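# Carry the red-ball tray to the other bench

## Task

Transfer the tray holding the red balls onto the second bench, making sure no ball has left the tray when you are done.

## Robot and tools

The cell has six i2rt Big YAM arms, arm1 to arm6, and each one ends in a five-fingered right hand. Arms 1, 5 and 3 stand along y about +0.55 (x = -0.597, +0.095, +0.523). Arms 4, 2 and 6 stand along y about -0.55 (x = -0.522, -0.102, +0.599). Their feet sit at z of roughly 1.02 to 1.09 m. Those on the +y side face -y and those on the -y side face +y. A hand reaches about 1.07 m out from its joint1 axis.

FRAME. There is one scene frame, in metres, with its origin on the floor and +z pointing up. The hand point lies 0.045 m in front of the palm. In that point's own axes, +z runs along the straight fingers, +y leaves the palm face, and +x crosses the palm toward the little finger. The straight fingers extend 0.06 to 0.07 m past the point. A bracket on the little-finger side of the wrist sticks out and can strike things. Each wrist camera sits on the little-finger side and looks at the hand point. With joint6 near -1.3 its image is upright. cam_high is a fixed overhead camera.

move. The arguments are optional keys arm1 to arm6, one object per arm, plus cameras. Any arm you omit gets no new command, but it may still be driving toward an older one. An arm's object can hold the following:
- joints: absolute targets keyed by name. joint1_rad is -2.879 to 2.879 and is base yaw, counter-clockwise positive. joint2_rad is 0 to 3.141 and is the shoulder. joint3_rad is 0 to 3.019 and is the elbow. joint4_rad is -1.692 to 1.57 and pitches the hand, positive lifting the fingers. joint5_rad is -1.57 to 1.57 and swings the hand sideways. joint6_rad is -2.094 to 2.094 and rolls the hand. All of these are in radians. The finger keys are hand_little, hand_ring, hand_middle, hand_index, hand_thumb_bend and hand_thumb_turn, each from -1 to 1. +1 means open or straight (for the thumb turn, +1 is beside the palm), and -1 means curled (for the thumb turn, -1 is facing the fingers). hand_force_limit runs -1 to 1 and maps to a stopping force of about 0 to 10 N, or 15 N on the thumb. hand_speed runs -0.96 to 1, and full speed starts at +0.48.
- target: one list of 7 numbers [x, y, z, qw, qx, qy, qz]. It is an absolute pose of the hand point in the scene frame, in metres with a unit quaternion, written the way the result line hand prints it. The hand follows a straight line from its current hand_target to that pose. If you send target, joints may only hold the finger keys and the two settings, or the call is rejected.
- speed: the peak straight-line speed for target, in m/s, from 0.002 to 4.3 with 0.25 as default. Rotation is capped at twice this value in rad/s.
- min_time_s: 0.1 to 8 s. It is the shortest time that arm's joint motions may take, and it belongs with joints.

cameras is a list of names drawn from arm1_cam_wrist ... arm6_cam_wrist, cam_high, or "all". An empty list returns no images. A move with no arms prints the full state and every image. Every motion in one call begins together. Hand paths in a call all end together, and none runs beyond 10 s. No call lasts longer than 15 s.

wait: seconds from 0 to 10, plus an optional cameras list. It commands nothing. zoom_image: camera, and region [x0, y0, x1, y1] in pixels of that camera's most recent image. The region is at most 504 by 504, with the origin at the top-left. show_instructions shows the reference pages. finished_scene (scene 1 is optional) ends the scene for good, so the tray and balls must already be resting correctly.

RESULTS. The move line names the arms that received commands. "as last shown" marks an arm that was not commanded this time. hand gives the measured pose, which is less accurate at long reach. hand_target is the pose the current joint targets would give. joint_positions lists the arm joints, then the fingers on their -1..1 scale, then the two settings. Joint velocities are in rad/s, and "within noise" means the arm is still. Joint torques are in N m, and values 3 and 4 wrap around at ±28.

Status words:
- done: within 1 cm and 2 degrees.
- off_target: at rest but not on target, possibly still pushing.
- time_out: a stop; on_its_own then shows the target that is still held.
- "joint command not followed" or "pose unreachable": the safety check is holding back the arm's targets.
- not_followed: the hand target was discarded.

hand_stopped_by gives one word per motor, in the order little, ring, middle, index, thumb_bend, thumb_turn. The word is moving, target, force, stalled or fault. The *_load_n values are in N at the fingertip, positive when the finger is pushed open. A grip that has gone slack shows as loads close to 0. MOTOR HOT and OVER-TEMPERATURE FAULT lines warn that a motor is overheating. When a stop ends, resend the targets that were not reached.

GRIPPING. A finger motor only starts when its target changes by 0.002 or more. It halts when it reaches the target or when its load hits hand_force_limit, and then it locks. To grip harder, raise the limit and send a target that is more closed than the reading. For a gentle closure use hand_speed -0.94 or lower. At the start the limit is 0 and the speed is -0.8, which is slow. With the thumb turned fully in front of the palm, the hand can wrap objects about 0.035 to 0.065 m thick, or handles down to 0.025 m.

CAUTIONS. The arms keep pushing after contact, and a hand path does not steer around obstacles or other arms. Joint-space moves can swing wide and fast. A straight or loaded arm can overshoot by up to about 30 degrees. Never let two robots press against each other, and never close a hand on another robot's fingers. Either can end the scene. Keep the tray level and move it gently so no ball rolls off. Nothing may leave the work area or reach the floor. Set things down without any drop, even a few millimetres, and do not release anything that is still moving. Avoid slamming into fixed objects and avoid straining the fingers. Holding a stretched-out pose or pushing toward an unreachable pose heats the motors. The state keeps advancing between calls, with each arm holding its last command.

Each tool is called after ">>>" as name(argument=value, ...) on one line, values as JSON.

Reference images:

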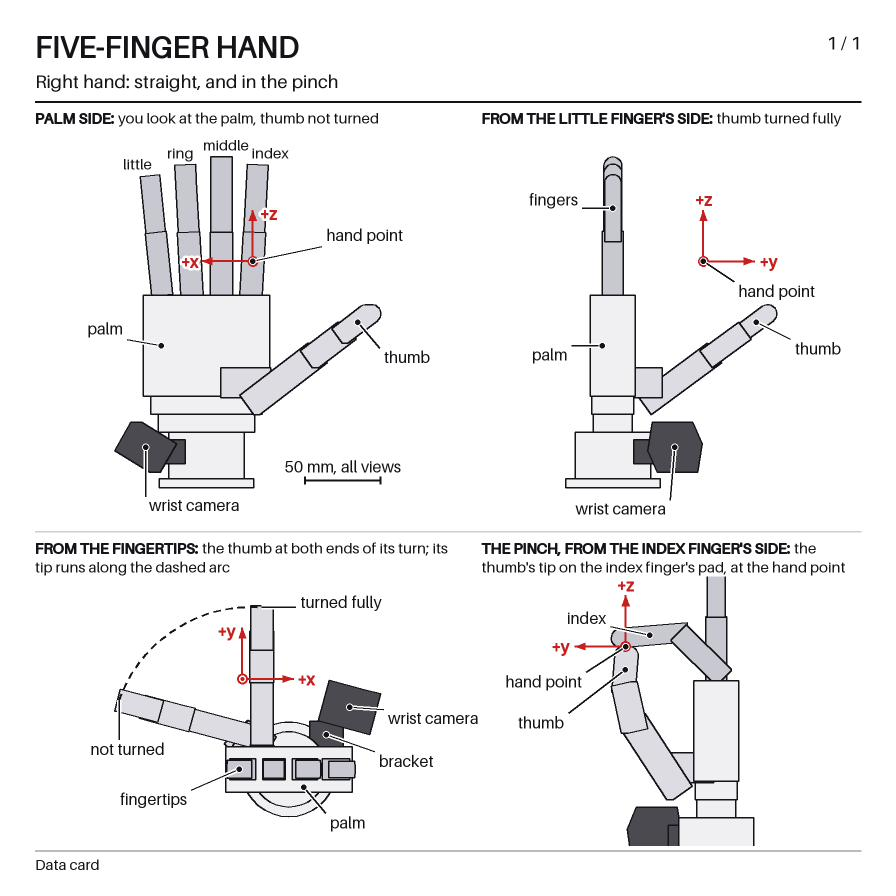

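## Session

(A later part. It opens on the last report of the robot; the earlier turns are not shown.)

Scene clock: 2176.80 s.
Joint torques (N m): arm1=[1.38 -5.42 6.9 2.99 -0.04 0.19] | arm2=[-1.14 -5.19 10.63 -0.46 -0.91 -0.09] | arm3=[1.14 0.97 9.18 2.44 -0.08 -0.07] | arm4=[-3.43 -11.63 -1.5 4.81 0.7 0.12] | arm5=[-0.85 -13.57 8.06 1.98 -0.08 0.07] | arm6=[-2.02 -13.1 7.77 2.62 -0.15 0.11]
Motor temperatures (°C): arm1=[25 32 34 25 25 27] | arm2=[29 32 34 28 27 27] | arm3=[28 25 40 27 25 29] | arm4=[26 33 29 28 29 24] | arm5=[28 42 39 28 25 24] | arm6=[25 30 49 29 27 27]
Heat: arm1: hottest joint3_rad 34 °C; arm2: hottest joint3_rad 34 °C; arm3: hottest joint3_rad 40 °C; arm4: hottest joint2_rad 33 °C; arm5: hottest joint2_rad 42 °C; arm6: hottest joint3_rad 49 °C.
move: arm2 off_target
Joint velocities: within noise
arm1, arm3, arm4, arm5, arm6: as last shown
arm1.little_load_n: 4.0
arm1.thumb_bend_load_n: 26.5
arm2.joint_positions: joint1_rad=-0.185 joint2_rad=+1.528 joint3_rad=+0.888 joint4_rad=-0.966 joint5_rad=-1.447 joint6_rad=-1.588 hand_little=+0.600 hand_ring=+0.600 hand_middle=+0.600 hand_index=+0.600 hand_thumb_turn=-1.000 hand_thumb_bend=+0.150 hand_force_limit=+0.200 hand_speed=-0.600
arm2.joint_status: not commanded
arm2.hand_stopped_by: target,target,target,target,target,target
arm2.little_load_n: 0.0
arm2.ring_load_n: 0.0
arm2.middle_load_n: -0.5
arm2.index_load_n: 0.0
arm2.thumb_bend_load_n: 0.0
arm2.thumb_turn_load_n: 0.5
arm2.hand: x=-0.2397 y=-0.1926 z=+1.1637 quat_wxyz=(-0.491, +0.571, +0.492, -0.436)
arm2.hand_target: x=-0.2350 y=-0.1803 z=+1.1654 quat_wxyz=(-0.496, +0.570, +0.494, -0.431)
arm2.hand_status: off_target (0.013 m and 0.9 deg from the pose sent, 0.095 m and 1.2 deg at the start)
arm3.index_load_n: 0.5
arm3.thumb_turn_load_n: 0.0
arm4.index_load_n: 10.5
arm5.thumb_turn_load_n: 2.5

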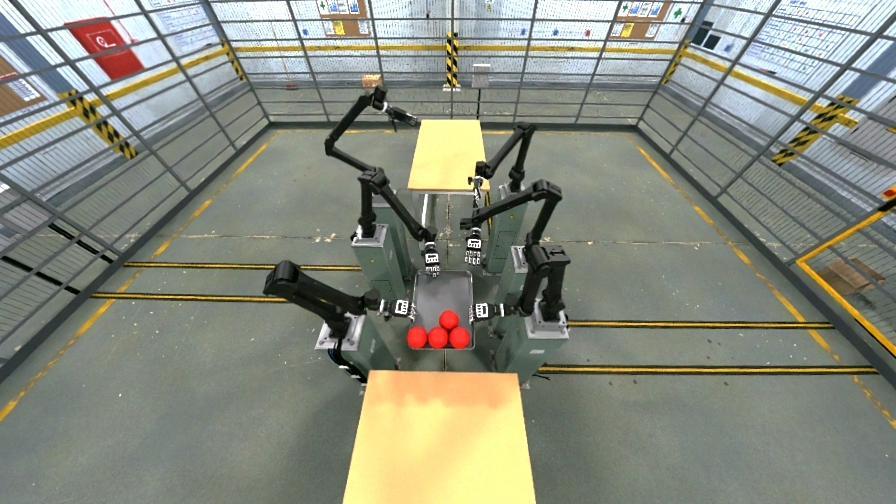

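>>> move(arm1={"target":[-0.405,0.169,1.107,0,0,0.7548,-0.6560],"speed":0.055}, arm4={"target":[-0.480,-0.166,1.107,0.6561,-0.7547,0,0],"speed":0.055}, arm5={"target":[-0.190,0.039,1.120,0.4305,-0.4950,-0.5694,0.4952],"speed":0.055}, arm2={"target":[-0.12,-0.31,1.25,0.6561,-0.7547,0,0],"speed":0.25}, cameras=["cam_high"])

>>> zoom_image(camera="cam_high", region=[300, 200, 600, 400])

Scene clock: 2203.63 s.
Joint torques (N m): arm1=[2.78 -7.3 7.45 2.37 0.49 0.2] | arm2=[-0.44 -4.72 8.57 0.64 -0.89 0.04] | arm3=[0.91 1.2 9.16 2.61 -0.11 -0.06] | arm4=[-4.84 -11.52 1.18 2.67 0.53 0.14] | arm5=[-1.14 -12.57 7.98 0.85 0.09 0.15] | arm6=[-2.02 -13.1 7.77 2.62 -0.15 0.11]
Motor temperatures (°C): arm1=[25 32 34 25 25 27] | arm2=[29 30 35 28 28 27] | arm3=[28 25 40 27 25 29] | arm4=[26 33 29 28 29 24] | arm5=[28 42 39 28 25 24] | arm6=[25 30 49 29 26 27]
Heat: arm1: hottest joint3_rad 34 °C; arm2: hottest joint3_rad 35 °C; arm3: hottest joint3_rad 40 °C; arm4: hottest joint2_rad 33 °C; arm5: hottest joint2_rad 42 °C; arm6: hottest joint3_rad 49 °C.
move: arm1 off_target; arm2 not_followed; arm4 off_target; arm5 off_target
Joint velocities: within noise
arm1.joint_positions: joint1_rad=+0.662 joint2_rad=+1.303 joint3_rad=+0.262 joint4_rad=+0.837 joint5_rad=+0.644 joint6_rad=+0.077 hand_little=-0.180 hand_ring=-0.138 hand_middle=-0.033 hand_index=-0.143 hand_thumb_turn=-1.000 hand_thumb_bend=+0.007 hand_force_limit=+0.400 hand_speed=-0.920
arm1.joint_status: not commanded
arm1.hand_stopped_by: force,force,force,force,force,target
arm1.little_load_n: 6.0
arm1.ring_load_n: 13.0
arm1.middle_load_n: 0.0
arm1.index_load_n: 12.5
arm1.thumb_bend_load_n: 26.5
arm1.thumb_turn_load_n: 1.5
arm1.hand: x=-0.4231 y=+0.1678 z=+1.0915 quat_wxyz=(+0.023, +0.011, -0.763, +0.646)
arm1.hand_target: x=-0.4050 y=+0.1673 z=+1.1073 quat_wxyz=(-0.001, +0.005, -0.754, +0.657)
arm1.hand_status: off_target (0.024 m and 3.3 deg from the pose sent, 0.117 m and 3.7 deg at the start)
arm2.joint_positions: joint1_rad=-0.284 joint2_rad=+1.331 joint3_rad=+0.733 joint4_rad=-0.642 joint5_rad=-1.441 joint6_rad=-1.261 hand_little=+0.600 hand_ring=+0.600 hand_middle=+0.600 hand_index=+0.600 hand_thumb_turn=-1.000 hand_thumb_bend=+0.150 hand_force_limit=+0.200 hand_speed=-0.600
arm2.joint_status: not commanded
arm2.hand_stopped_by: target,target,target,target,target,target
arm2.little_load_n: 0.0
arm2.ring_load_n: 0.0
arm2.middle_load_n: 0.0
arm2.index_load_n: 0.0
arm2.thumb_bend_load_n: 0.0
arm2.thumb_turn_load_n: 0.0
arm2.on_its_own: joint1_rad is held at -0.284, not at its first target -0.193; joint2_rad is held at +1.330, not at its first target +1.550; joint3_rad is held at +0.732, not at its first target +0.920; joint4_rad is held at -0.643, not at its first target -0.979; joint6_rad is held at -1.261, not at its first target -1.604
arm2.hand: x=-0.2106 y=-0.2083 z=+1.1830 quat_wxyz=(-0.531, +0.595, +0.462, -0.388)
arm2.hand_target: x=-0.2106 y=-0.2083 z=+1.1830 quat_wxyz=(-0.531, +0.595, +0.462, -0.388)
arm2.hand_status: not_followed (0.152 m and 74.2 deg from the pose sent, 0.189 m and 82.3 deg at the start; pose on its path clipped on 59 of 89 steps)
arm3: as last shown
arm3.index_load_n: 0.0
arm4.joint_positions: joint1_rad=-0.295 joint2_rad=+1.758 joint3_rad=+0.156 joint4_rad=+1.420 joint5_rad=-0.350 joint6_rad=-0.049 hand_little=-0.253 hand_ring=-0.193 hand_middle=-0.158 hand_index=-0.211 hand_thumb_turn=-1.000 hand_thumb_bend=+0.005 hand_force_limit=+0.400 hand_speed=-0.920
arm4.joint_status: not commanded
arm4.hand_stopped_by: force,force,force,force,force,target
arm4.little_load_n: 1.5
arm4.ring_load_n: 2.0
arm4.middle_load_n: 2.0
arm4.index_load_n: 9.5
arm4.thumb_bend_load_n: 26.0
arm4.thumb_turn_load_n: 4.5
arm4.hand: x=-0.4985 y=-0.1638 z=+1.0912 quat_wxyz=(-0.642, +0.767, +0.016, -0.023)
arm4.hand_target: x=-0.4801 y=-0.1644 z=+1.1066 quat_wxyz=(-0.657, +0.754, -0.001, -0.001)
arm4.hand_status: off_target (0.024 m and 3.8 deg from the pose sent, 0.120 m and 4.5 deg at the start; a joint's target at an end of its range on 22 of 105 steps)
arm5.joint_positions: joint1_rad=-0.217 joint2_rad=+1.764 joint3_rad=+0.853 joint4_rad=+0.557 joint5_rad=+1.186 joint6_rad=+0.286 hand_little=-0.357 hand_ring=-0.217 hand_middle=+0.056 hand_index=-0.116 hand_thumb_turn=-1.000 hand_thumb_bend=+0.001 hand_force_limit=+0.200 hand_speed=-0.920
arm5.joint_status: not commanded
arm5.hand_stopped_by: force,force,force,force,force,target
arm5.little_load_n: 4.0
arm5.ring_load_n: 1.5
arm5.middle_load_n: 0.0
arm5.index_load_n: 6.0
arm5.thumb_bend_load_n: 15.5
arm5.thumb_turn_load_n: 1.5
arm5.hand: x=-0.1825 y=+0.0436 z=+1.1044 quat_wxyz=(+0.439, -0.479, -0.584, +0.486)
arm5.hand_target: x=-0.1912 y=+0.0398 z=+1.1208 quat_wxyz=(+0.432, -0.494, -0.569, +0.497)
arm5.hand_status: off_target (0.018 m and 2.8 deg from the pose sent, 0.096 m and 3.2 deg at the start)
arm6.joint_positions: joint1_rad=+0.694 joint2_rad=+1.504 joint3_rad=+0.974 joint4_rad=+0.554 joint5_rad=-0.713 joint6_rad=-1.242 hand_little=+1.000 hand_ring=+1.000 hand_middle=+1.000 hand_index=+1.000 hand_thumb_turn=+1.000 hand_thumb_bend=+1.000 hand_force_limit=+0.000 hand_speed=-0.800
arm6.joint_status: not commanded
arm6.hand_stopped_by: target,target,target,target,target,target
arm6.little_load_n: 0.0
arm6.ring_load_n: 0.0
arm6.middle_load_n: -0.5
arm6.index_load_n: 0.0
arm6.thumb_bend_load_n: 0.0
arm6.thumb_turn_load_n: 0.0
arm6.hand: x=+0.0943 y=-0.1244 z=+1.3312 quat_wxyz=(-0.705, +0.151, +0.689, -0.065)
arm6.hand_target: x=+0.0975 y=-0.1217 z=+1.3420 quat_wxyz=(-0.715, +0.148, +0.681, -0.061)
arm6.hand_status: not commanded
pose unreachable (arm2 arm): on one or more control steps of this call this arm could not follow its commanded pose, so it was not sent that pose on those steps. On the call's last step it was still not sent that pose. It may still have moved: this result reports where it is.
cause: moving toward the commanded pose would bring a part of the arm too close to another arm (a part of this arm and the arm6 arm's hand, 21 mm apart when this arm was first held).

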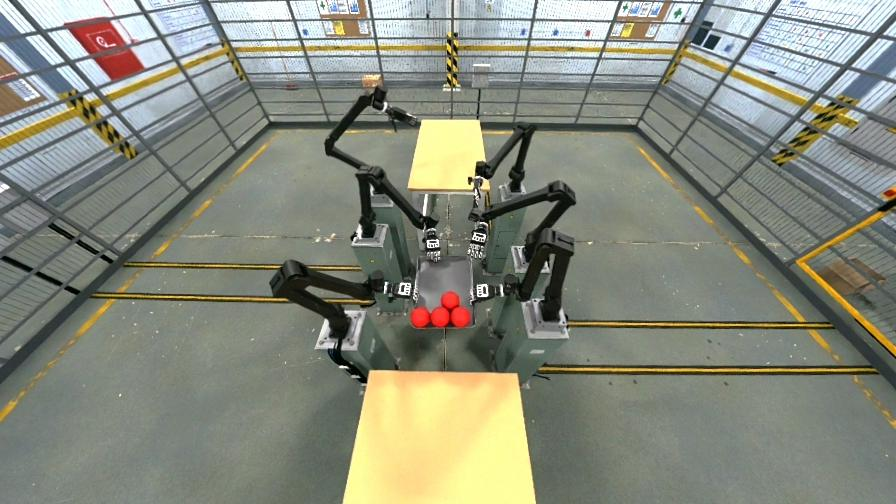

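Scaled by 1.680.

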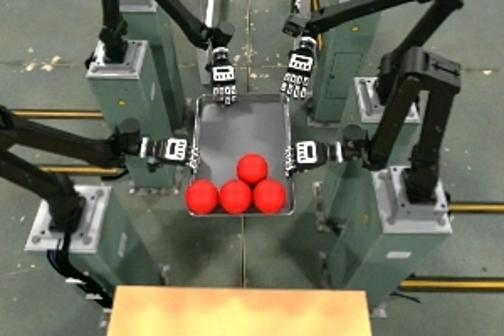

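>>> move(arm6={"target":[0.32,-0.30,1.32,0.6561,-0.7547,0,0],"speed":0.35,"joints":{"hand_thumb_turn":-1,"hand_thumb_bend":0,"hand_little":0.25,"hand_ring":0.25,"hand_middle":0.25,"hand_index":0.25,"hand_speed":0}}, arm3={"target":[0.40,0.30,1.32,0,0,0.7548,-0.6560],"speed":0.35,"joints":{"hand_thumb_turn":-1,"hand_thumb_bend":0,"hand_little":0.25,"hand_ring":0.25,"hand_middle":0.25,"hand_index":0.25,"hand_speed":0}}, cameras=["cam_high"])

Scene clock: 2218.67 s.
Joint torques (N m): arm1=[2.26 -6.95 7.39 2.41 0.46 0.15] | arm2=[-0.56 -4.72 8.55 0.65 -0.88 0.04] | arm3=[0.56 0.32 9.01 3.11 -0.56 0.24] | arm4=[-4.89 -11.52 1.17 2.66 0.53 0.13] | arm5=[-1.26 -12.34 7.8 0.85 0.11 0.17] | arm6=[-2.08 -1.85 11.81 -0.01 0.22 0.15]
Motor temperatures (°C): arm1=[25 32 35 25 25 27] | arm2=[29 30 35 28 28 27] | arm3=[28 25 39 27 25 29] | arm4=[26 34 28 28 29 24] | arm5=[28 42 40 27 25 25] | arm6=[25 30 49 29 27 27]
Heat: arm1: hottest joint3_rad 35 °C; arm2: hottest joint3_rad 35 °C; arm3: hottest joint3_rad 39 °C; arm4: hottest joint2_rad 34 °C; arm5: hottest joint2_rad 42 °C; arm6: hottest joint3_rad 49 °C.
move: arm3 done; arm6 off_target
Joint velocities: within noise
arm1, arm2, arm4, arm5: as last shown
arm1.little_load_n: 6.5
arm1.index_load_n: 13.0
arm2.on_its_own: joint1_rad is held at -0.284, not at its first target -0.193; joint2_rad is held at +1.330, not at its first target +1.550; joint3_rad is held at +0.732, not at its first target +0.920; joint4_rad is held at -0.643, not at its first target -0.979; joint6_rad is held at -1.261, not at its first target -1.604
arm3.joint_positions: joint1_rad=-1.179 joint2_rad=+0.462 joint3_rad=+0.423 joint4_rad=-0.323 joint5_rad=-1.133 joint6_rad=-0.335 hand_little=+0.250 hand_ring=+0.250 hand_middle=+0.250 hand_index=+0.250 hand_thumb_turn=-1.000 hand_thumb_bend=+0.000 hand_force_limit=+0.000 hand_speed=+0.000
arm3.joint_status: all done
arm3.hand_stopped_by: target,target,target,target,target,target
arm3.little_load_n: 0.0
arm3.ring_load_n: 0.0
arm3.middle_load_n: -0.5
arm3.index_load_n: 0.0
arm3.thumb_bend_load_n: 0.0
arm3.thumb_turn_load_n: 0.0
arm3.hand: x=+0.4046 y=+0.2996 z=+1.3167 quat_wxyz=(-0.004, +0.005, -0.757, +0.653)
arm3.hand_target: x=+0.4021 y=+0.2993 z=+1.3196 quat_wxyz=(-0.002, +0.001, -0.754, +0.657)
arm3.hand_status: done (0.006 m and 0.8 deg from the pose sent, 0.278 m and 62.8 deg at the start)
arm4.ring_load_n: 2.5
arm4.middle_load_n: 2.5
arm4.thumb_turn_load_n: 4.0
arm5.joint_positions: joint1_rad=-0.217 joint2_rad=+1.764 joint3_rad=+0.853 joint4_rad=+0.556 joint5_rad=+1.186 joint6_rad=+0.286 hand_little=-0.357 hand_ring=-0.217 hand_middle=+0.056 hand_index=-0.116 hand_thumb_turn=-1.000 hand_thumb_bend=+0.001 hand_force_limit=+0.200 hand_speed=-0.920
arm5.little_load_n: 3.5
arm5.ring_load_n: 2.0
arm5.hand: x=-0.1824 y=+0.0438 z=+1.1042 quat_wxyz=(+0.439, -0.479, -0.585, +0.486)
arm5.hand_target: x=-0.1911 y=+0.0400 z=+1.1205 quat_wxyz=(+0.432, -0.493, -0.569, +0.496)
arm6.joint_positions: joint1_rad=+1.294 joint2_rad=+0.791 joint3_rad=+0.585 joint4_rad=-0.301 joint5_rad=+1.296 joint6_rad=+0.469 hand_little=+0.250 hand_ring=+0.250 hand_middle=+0.250 hand_index=+0.250 hand_thumb_turn=-1.000 hand_thumb_bend=+0.000 hand_force_limit=+0.000 hand_speed=+0.000
arm6.joint_status: all done
arm6.hand_stopped_by: target,target,target,target,target,target
arm6.little_load_n: 0.0
arm6.ring_load_n: 0.0
arm6.middle_load_n: 0.0
arm6.index_load_n: 0.0
arm6.thumb_bend_load_n: 0.0
arm6.thumb_turn_load_n: 0.0
arm6.hand: x=+0.3293 y=-0.3019 z=+1.3049 quat_wxyz=(-0.661, +0.750, +0.014, +0.011)
arm6.hand_target: x=+0.3221 y=-0.2977 z=+1.3232 quat_wxyz=(-0.661, +0.750, +0.000, +0.000)
arm6.hand_status: off_target (0.018 m and 2.2 deg from the pose sent, 0.286 m and 109.5 deg at the start)

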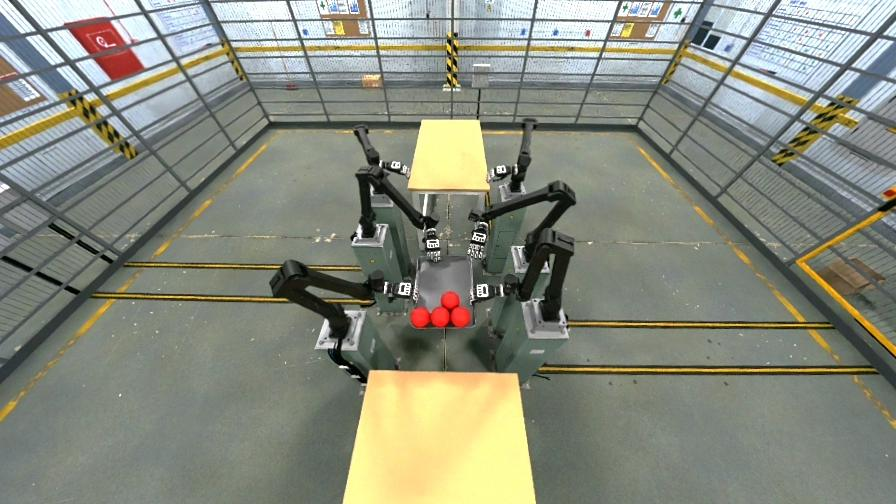

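>>> move(arm1={"target":[-0.315,0.169,1.107,0,0,0.7548,-0.6560],"speed":0.055}, arm4={"target":[-0.390,-0.166,1.107,0.6561,-0.7547,0,0],"speed":0.055}, arm5={"target":[-0.100,0.039,1.120,0.4305,-0.4950,-0.5694,0.4952],"speed":0.055}, arm2={"target":[-0.10,-0.33,1.30,0.6561,-0.7547,0,0],"speed":0.35}, cameras=["cam_high"])

>>> zoom_image(camera="cam_high", region=[300, 200, 600, 400])

Scene clock: 2238.33 s.
Joint torques (N m): arm1=[2.55 -9.76 7.68 2.19 0.87 0.15] | arm2=[-1.44 3.84 14.61 1.31 -0.28 0.15] | arm3=[0.21 1.38 9.14 3.11 -0.51 0.25] | arm4=[-5.42 -12.1 2.06 2.25 0.22 0.26] | arm5=[-0.32 -11.58 9.32 0.5 0.63 0.06] | arm6=[-2.08 -1.85 11.81 -0.03 0.22 0.14]
Motor temperatures (°C): arm1=[25 32 35 25 25 27] | arm2=[29 30 35 28 28 27] | arm3=[28 25 38 27 26 29] | arm4=[26 34 28 27 28 24] | arm5=[28 41 41 27 25 25] | arm6=[25 29 51 28 27 27]
Heat: arm1: hottest joint3_rad 35 °C; arm2: hottest joint3_rad 35 °C; arm3: hottest joint3_rad 38 °C; arm4: hottest joint2_rad 34 °C; arm5: hottest joint2_rad 41 °C; arm6: hottest joint3_rad 51 °C.
move: arm1 off_target; arm2 off_target; arm4 off_target; arm5 off_target
Joint velocities: within noise
arm1.joint_positions: joint1_rad=+0.879 joint2_rad=+1.469 joint3_rad=+0.423 joint4_rad=+0.784 joint5_rad=+0.862 joint6_rad=+0.144 hand_little=-0.180 hand_ring=-0.138 hand_middle=-0.033 hand_index=-0.143 hand_thumb_turn=-1.000 hand_thumb_bend=+0.007 hand_force_limit=+0.400 hand_speed=-0.920
arm1.joint_status: not commanded
arm1.hand_stopped_by: force,force,force,force,force,target
arm1.little_load_n: 6.5
arm1.ring_load_n: 13.5
arm1.middle_load_n: 0.0
arm1.index_load_n: 12.5
arm1.thumb_bend_load_n: 29.5
arm1.thumb_turn_load_n: 1.5
arm1.hand: x=-0.3383 y=+0.1650 z=+1.0854 quat_wxyz=(+0.028, +0.012, -0.765, +0.643)
arm1.hand_target: x=-0.3164 y=+0.1679 z=+1.1062 quat_wxyz=(+0.001, +0.001, -0.754, +0.656)
arm1.hand_status: off_target (0.032 m and 4.0 deg from the pose sent, 0.109 m and 3.3 deg at the start)
arm2.joint_positions: joint1_rad=-0.711 joint2_rad=+0.005 joint3_rad=+0.383 joint4_rad=-0.578 joint5_rad=-0.651 joint6_rad=-0.084 hand_little=+0.600 hand_ring=+0.600 hand_middle=+0.600 hand_index=+0.600 hand_thumb_turn=-1.000 hand_thumb_bend=+0.150 hand_force_limit=+0.200 hand_speed=-0.600
arm2.joint_status: not commanded
arm2.hand_stopped_by: target,target,target,target,target,target
arm2.little_load_n: 0.0
arm2.ring_load_n: 0.0
arm2.middle_load_n: 0.0
arm2.index_load_n: 0.0
arm2.thumb_bend_load_n: 0.0
arm2.thumb_turn_load_n: 0.0
arm2.hand: x=-0.0938 y=-0.3209 z=+1.2768 quat_wxyz=(-0.649, +0.760, -0.010, -0.006)
arm2.hand_target: x=-0.0964 y=-0.3253 z=+1.2996 quat_wxyz=(-0.662, +0.750, -0.008, +0.002)
arm2.hand_status: off_target (0.026 m and 1.7 deg from the pose sent, 0.202 m and 74.2 deg at the start)
arm3, arm6: as last shown
arm3.middle_load_n: 0.0
arm4.joint_positions: joint1_rad=-0.622 joint2_rad=+1.758 joint3_rad=+0.259 joint4_rad=+1.288 joint5_rad=-0.674 joint6_rad=-0.121 hand_little=-0.253 hand_ring=-0.192 hand_middle=-0.158 hand_index=-0.211 hand_thumb_turn=-1.000 hand_thumb_bend=+0.005 hand_force_limit=+0.400 hand_speed=-0.920
arm4.joint_status: not commanded
arm4.hand_stopped_by: force,force,force,force,force,target
arm4.little_load_n: 5.5
arm4.ring_load_n: 4.5
arm4.middle_load_n: 2.0
arm4.index_load_n: 8.0
arm4.thumb_bend_load_n: 25.0
arm4.thumb_turn_load_n: 3.5
arm4.hand: x=-0.4121 y=-0.1640 z=+1.0909 quat_wxyz=(-0.644, +0.764, +0.017, -0.023)
arm4.hand_target: x=-0.3937 y=-0.1693 z=+1.1038 quat_wxyz=(-0.654, +0.757, -0.003, -0.004)
arm4.hand_status: off_target (0.027 m and 3.7 deg from the pose sent, 0.110 m and 3.8 deg at the start)
arm5.joint_positions: joint1_rad=-0.029 joint2_rad=+1.713 joint3_rad=+0.842 joint4_rad=+0.235 joint5_rad=+1.344 joint6_rad=+0.600 hand_little=-0.357 hand_ring=-0.217 hand_middle=+0.056 hand_index=-0.116 hand_thumb_turn=-1.000 hand_thumb_bend=+0.001 hand_force_limit=+0.200 hand_speed=-0.920
arm5.joint_status: not commanded
arm5.hand_stopped_by: force,force,force,force,force,target
arm5.little_load_n: 6.5
arm5.ring_load_n: 3.0
arm5.middle_load_n: 0.0
arm5.index_load_n: 5.5
arm5.thumb_bend_load_n: 15.0
arm5.thumb_turn_load_n: 2.0
arm5.hand: x=-0.0950 y=+0.0470 z=+1.1033 quat_wxyz=(+0.431, -0.484, -0.582, +0.491)
arm5.hand_target: x=-0.0999 y=+0.0380 z=+1.1213 quat_wxyz=(+0.426, -0.496, -0.568, +0.500)
arm5.hand_status: off_target (0.019 m and 2.0 deg from the pose sent, 0.084 m and 2.9 deg at the start)
arm6.hand_target: x=+0.3221 y=-0.2977 z=+1.3232 quat_wxyz=(-0.661, +0.750, +0.000, +0.001)

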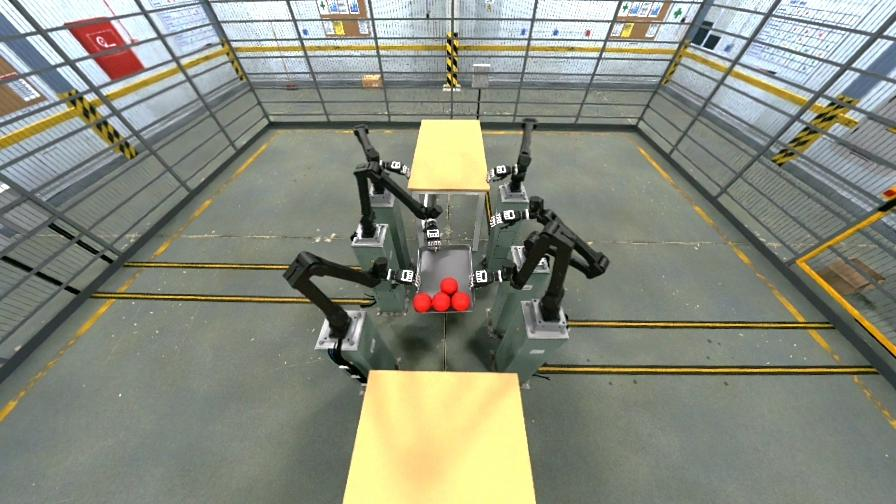

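Scaled by 1.680.

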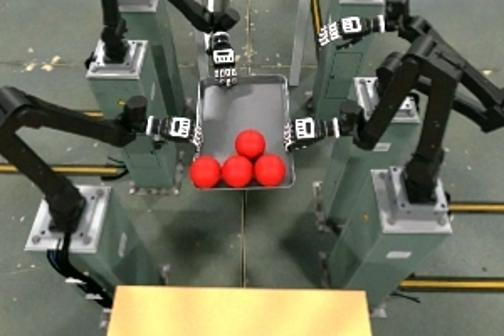

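>>> move(arm1={"target":[-0.245,0.169,1.115,0,0,0.7548,-0.6560],"speed":0.05}, arm4={"target":[-0.323,-0.166,1.103,0.6561,-0.7547,0,0],"speed":0.05}, arm5={"target":[-0.032,0.039,1.120,0.4305,-0.4950,-0.5694,0.4952],"speed":0.05}, arm2={"target":[-0.10,-0.36,1.50,0.6561,-0.7547,0,0],"speed":0.25}, arm6={"target":[0.10,-0.31,1.25,0.6561,-0.7547,0,0],"speed":0.25}, cameras=["cam_high"])

>>> zoom_image(camera="cam_high", region=[300, 180, 600, 380])

Scene clock: 2324.57 s.
Joint torques (N m): arm1=[3.25 -12.22 9.69 2.22 0.87 0.02] | arm2=[-1.14 6.01 12.08 0.91 -0.43 -0.11] | arm3=[1.03 0.91 9.02 3.11 -0.57 0.2] | arm4=[-5.66 -10.99 4.22 2.07 0.22 0.41] | arm5=[0.21 -9.76 9.52 -0.38 0.94 0.05] | arm6=[-0.21 -10.93 10.24 -0.42 1.25 0.13]
Motor temperatures (°C): arm1=[25 34 35 25 26 27] | arm2=[29 28 43 28 27 27] | arm3=[28 25 38 28 26 29] | arm4=[26 34 28 27 28 24] | arm5=[28 40 42 27 26 24] | arm6=[25 27 57 28 27 27]
Heat: arm1: hottest joint3_rad 35 °C; arm2: hottest joint3_rad 43 °C; arm3: hottest joint3_rad 38 °C; arm4: hottest joint2_rad 34 °C; arm5: hottest joint3_rad 42 °C; arm6: hottest joint3_rad 57 °C.
move: arm1 off_target; arm2 off_target; arm4 off_target; arm5 off_target; arm6 off_target
Joint velocities: within noise
arm1.joint_positions: joint1_rad=+0.998 joint2_rad=+1.566 joint3_rad=+0.565 joint4_rad=+0.679 joint5_rad=+0.977 joint6_rad=+0.210 hand_little=-0.180 hand_ring=-0.138 hand_middle=-0.033 hand_index=-0.143 hand_thumb_turn=-1.000 hand_thumb_bend=+0.007 hand_force_limit=+0.400 hand_speed=-0.920
arm1.joint_status: not commanded
arm1.hand_stopped_by: force,force,force,force,force,target
arm1.little_load_n: 3.0
arm1.ring_load_n: 13.0
arm1.middle_load_n: 0.0
arm1.index_load_n: 14.5
arm1.thumb_bend_load_n: 31.5
arm1.thumb_turn_load_n: 4.0
arm1.hand: x=-0.2747 y=+0.1663 z=+1.0839 quat_wxyz=(+0.030, +0.012, -0.768, +0.640)
arm1.hand_target: x=-0.2457 y=+0.1688 z=+1.1146 quat_wxyz=(-0.002, -0.002, -0.755, +0.656)
arm1.hand_status: off_target (0.043 m and 4.4 deg from the pose sent, 0.098 m and 4.0 deg at the start)
arm2.joint_positions: joint1_rad=-1.211 joint2_rad=+0.327 joint3_rad=+1.026 joint4_rad=-1.056 joint5_rad=-1.150 joint6_rad=-0.288 hand_little=+0.600 hand_ring=+0.600 hand_middle=+0.600 hand_index=+0.600 hand_thumb_turn=-1.000 hand_thumb_bend=+0.150 hand_force_limit=+0.200 hand_speed=-0.600
arm2.joint_status: not commanded
arm2.hand_stopped_by: target,target,target,target,target,target
arm2.little_load_n: 0.0
arm2.ring_load_n: -0.5
arm2.middle_load_n: 0.0
arm2.index_load_n: 0.0
arm2.thumb_bend_load_n: 0.5
arm2.thumb_turn_load_n: 0.0
arm2.hand: x=-0.1003 y=-0.3579 z=+1.4892 quat_wxyz=(-0.655, +0.756, -0.007, -0.011)
arm2.hand_target: x=-0.1016 y=-0.3595 z=+1.5010 quat_wxyz=(-0.657, +0.754, +0.000, -0.001)
arm2.hand_status: off_target (0.011 m and 1.5 deg from the pose sent, 0.227 m and 1.7 deg at the start)
arm3: as last shown
arm3.little_load_n: -0.5
arm4.joint_positions: joint1_rad=-0.787 joint2_rad=+1.780 joint3_rad=+0.376 joint4_rad=+1.185 joint5_rad=-0.839 joint6_rad=-0.181 hand_little=-0.253 hand_ring=-0.192 hand_middle=-0.158 hand_index=-0.211 hand_thumb_turn=-1.000 hand_thumb_bend=+0.005 hand_force_limit=+0.400 hand_speed=-0.920
arm4.joint_status: not commanded
arm4.hand_stopped_by: force,force,force,force,force,target
arm4.little_load_n: 7.0
arm4.ring_load_n: 4.5
arm4.middle_load_n: 1.0
arm4.index_load_n: 7.5
arm4.thumb_bend_load_n: 23.5
arm4.thumb_turn_load_n: 2.5
arm4.hand: x=-0.3471 y=-0.1597 z=+1.0942 quat_wxyz=(-0.652, +0.758, +0.029, -0.014)
arm4.hand_target: x=-0.3243 y=-0.1646 z=+1.1022 quat_wxyz=(-0.657, +0.754, -0.001, -0.001)
arm4.hand_status: off_target (0.026 m and 3.7 deg from the pose sent, 0.090 m and 3.7 deg at the start)
arm5.joint_positions: joint1_rad=+0.115 joint2_rad=+1.725 joint3_rad=+1.002 joint4_rad=-0.635 joint5_rad=+1.437 joint6_rad=+1.335 hand_little=-0.356 hand_ring=-0.217 hand_middle=+0.056 hand_index=-0.117 hand_thumb_turn=-1.000 hand_thumb_bend=+0.001 hand_force_limit=+0.200 hand_speed=-0.920
arm5.joint_status: not commanded
arm5.hand_stopped_by: force,force,force,force,force,target
arm5.little_load_n: 13.0
arm5.ring_load_n: 3.0
arm5.middle_load_n: 0.0
arm5.index_load_n: 1.5
arm5.thumb_bend_load_n: 14.5
arm5.thumb_turn_load_n: 3.0
arm5.hand: x=-0.0313 y=+0.0510 z=+1.1141 quat_wxyz=(+0.434, -0.487, -0.578, +0.490)
arm5.hand_target: x=-0.0323 y=+0.0404 z=+1.1202 quat_wxyz=(+0.432, -0.492, -0.572, +0.494)
arm5.hand_status: off_target (0.013 m and 1.5 deg from the pose sent, 0.066 m and 2.0 deg at the start)
arm6.joint_positions: joint1_rad=+1.417 joint2_rad=+1.524 joint3_rad=+1.036 joint4_rad=-0.448 joint5_rad=+1.385 joint6_rad=+0.918 hand_little=+0.250 hand_ring=+0.250 hand_middle=+0.250 hand_index=+0.250 hand_thumb_turn=-1.000 hand_thumb_bend=+0.000 hand_force_limit=+0.000 hand_speed=+0.000
arm6.joint_status: not commanded
arm6.hand_stopped_by: target,target,target,target,target,target
arm6.little_load_n: 0.0
arm6.ring_load_n: 0.0
arm6.middle_load_n: 0.0
arm6.index_load_n: 0.0
arm6.thumb_bend_load_n: 0.0
arm6.thumb_turn_load_n: 0.0
arm6.hand: x=+0.1162 y=-0.3078 z=+1.2386 quat_wxyz=(-0.654, +0.756, +0.006, +0.010)
arm6.hand_target: x=+0.1020 y=-0.3120 z=+1.2488 quat_wxyz=(-0.657, +0.754, +0.001, +0.000)
arm6.hand_status: off_target (0.020 m and 1.4 deg from the pose sent, 0.236 m and 2.2 deg at the start)

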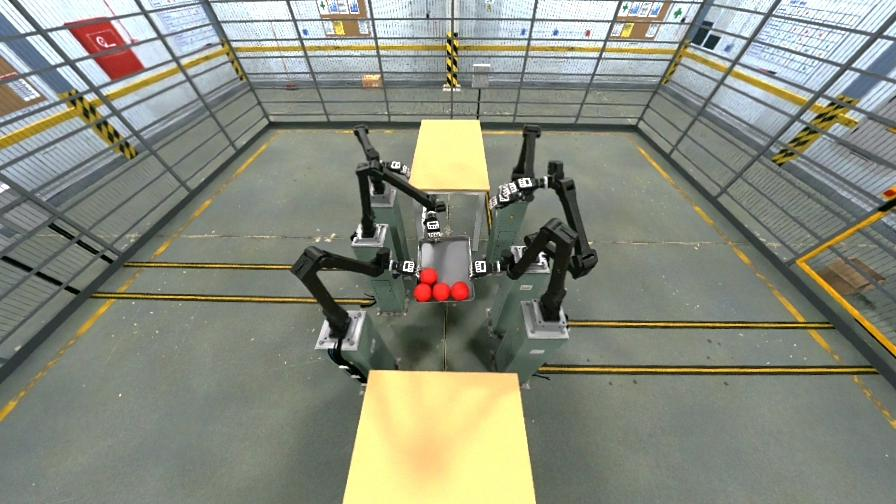

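Scaled by 1.680.

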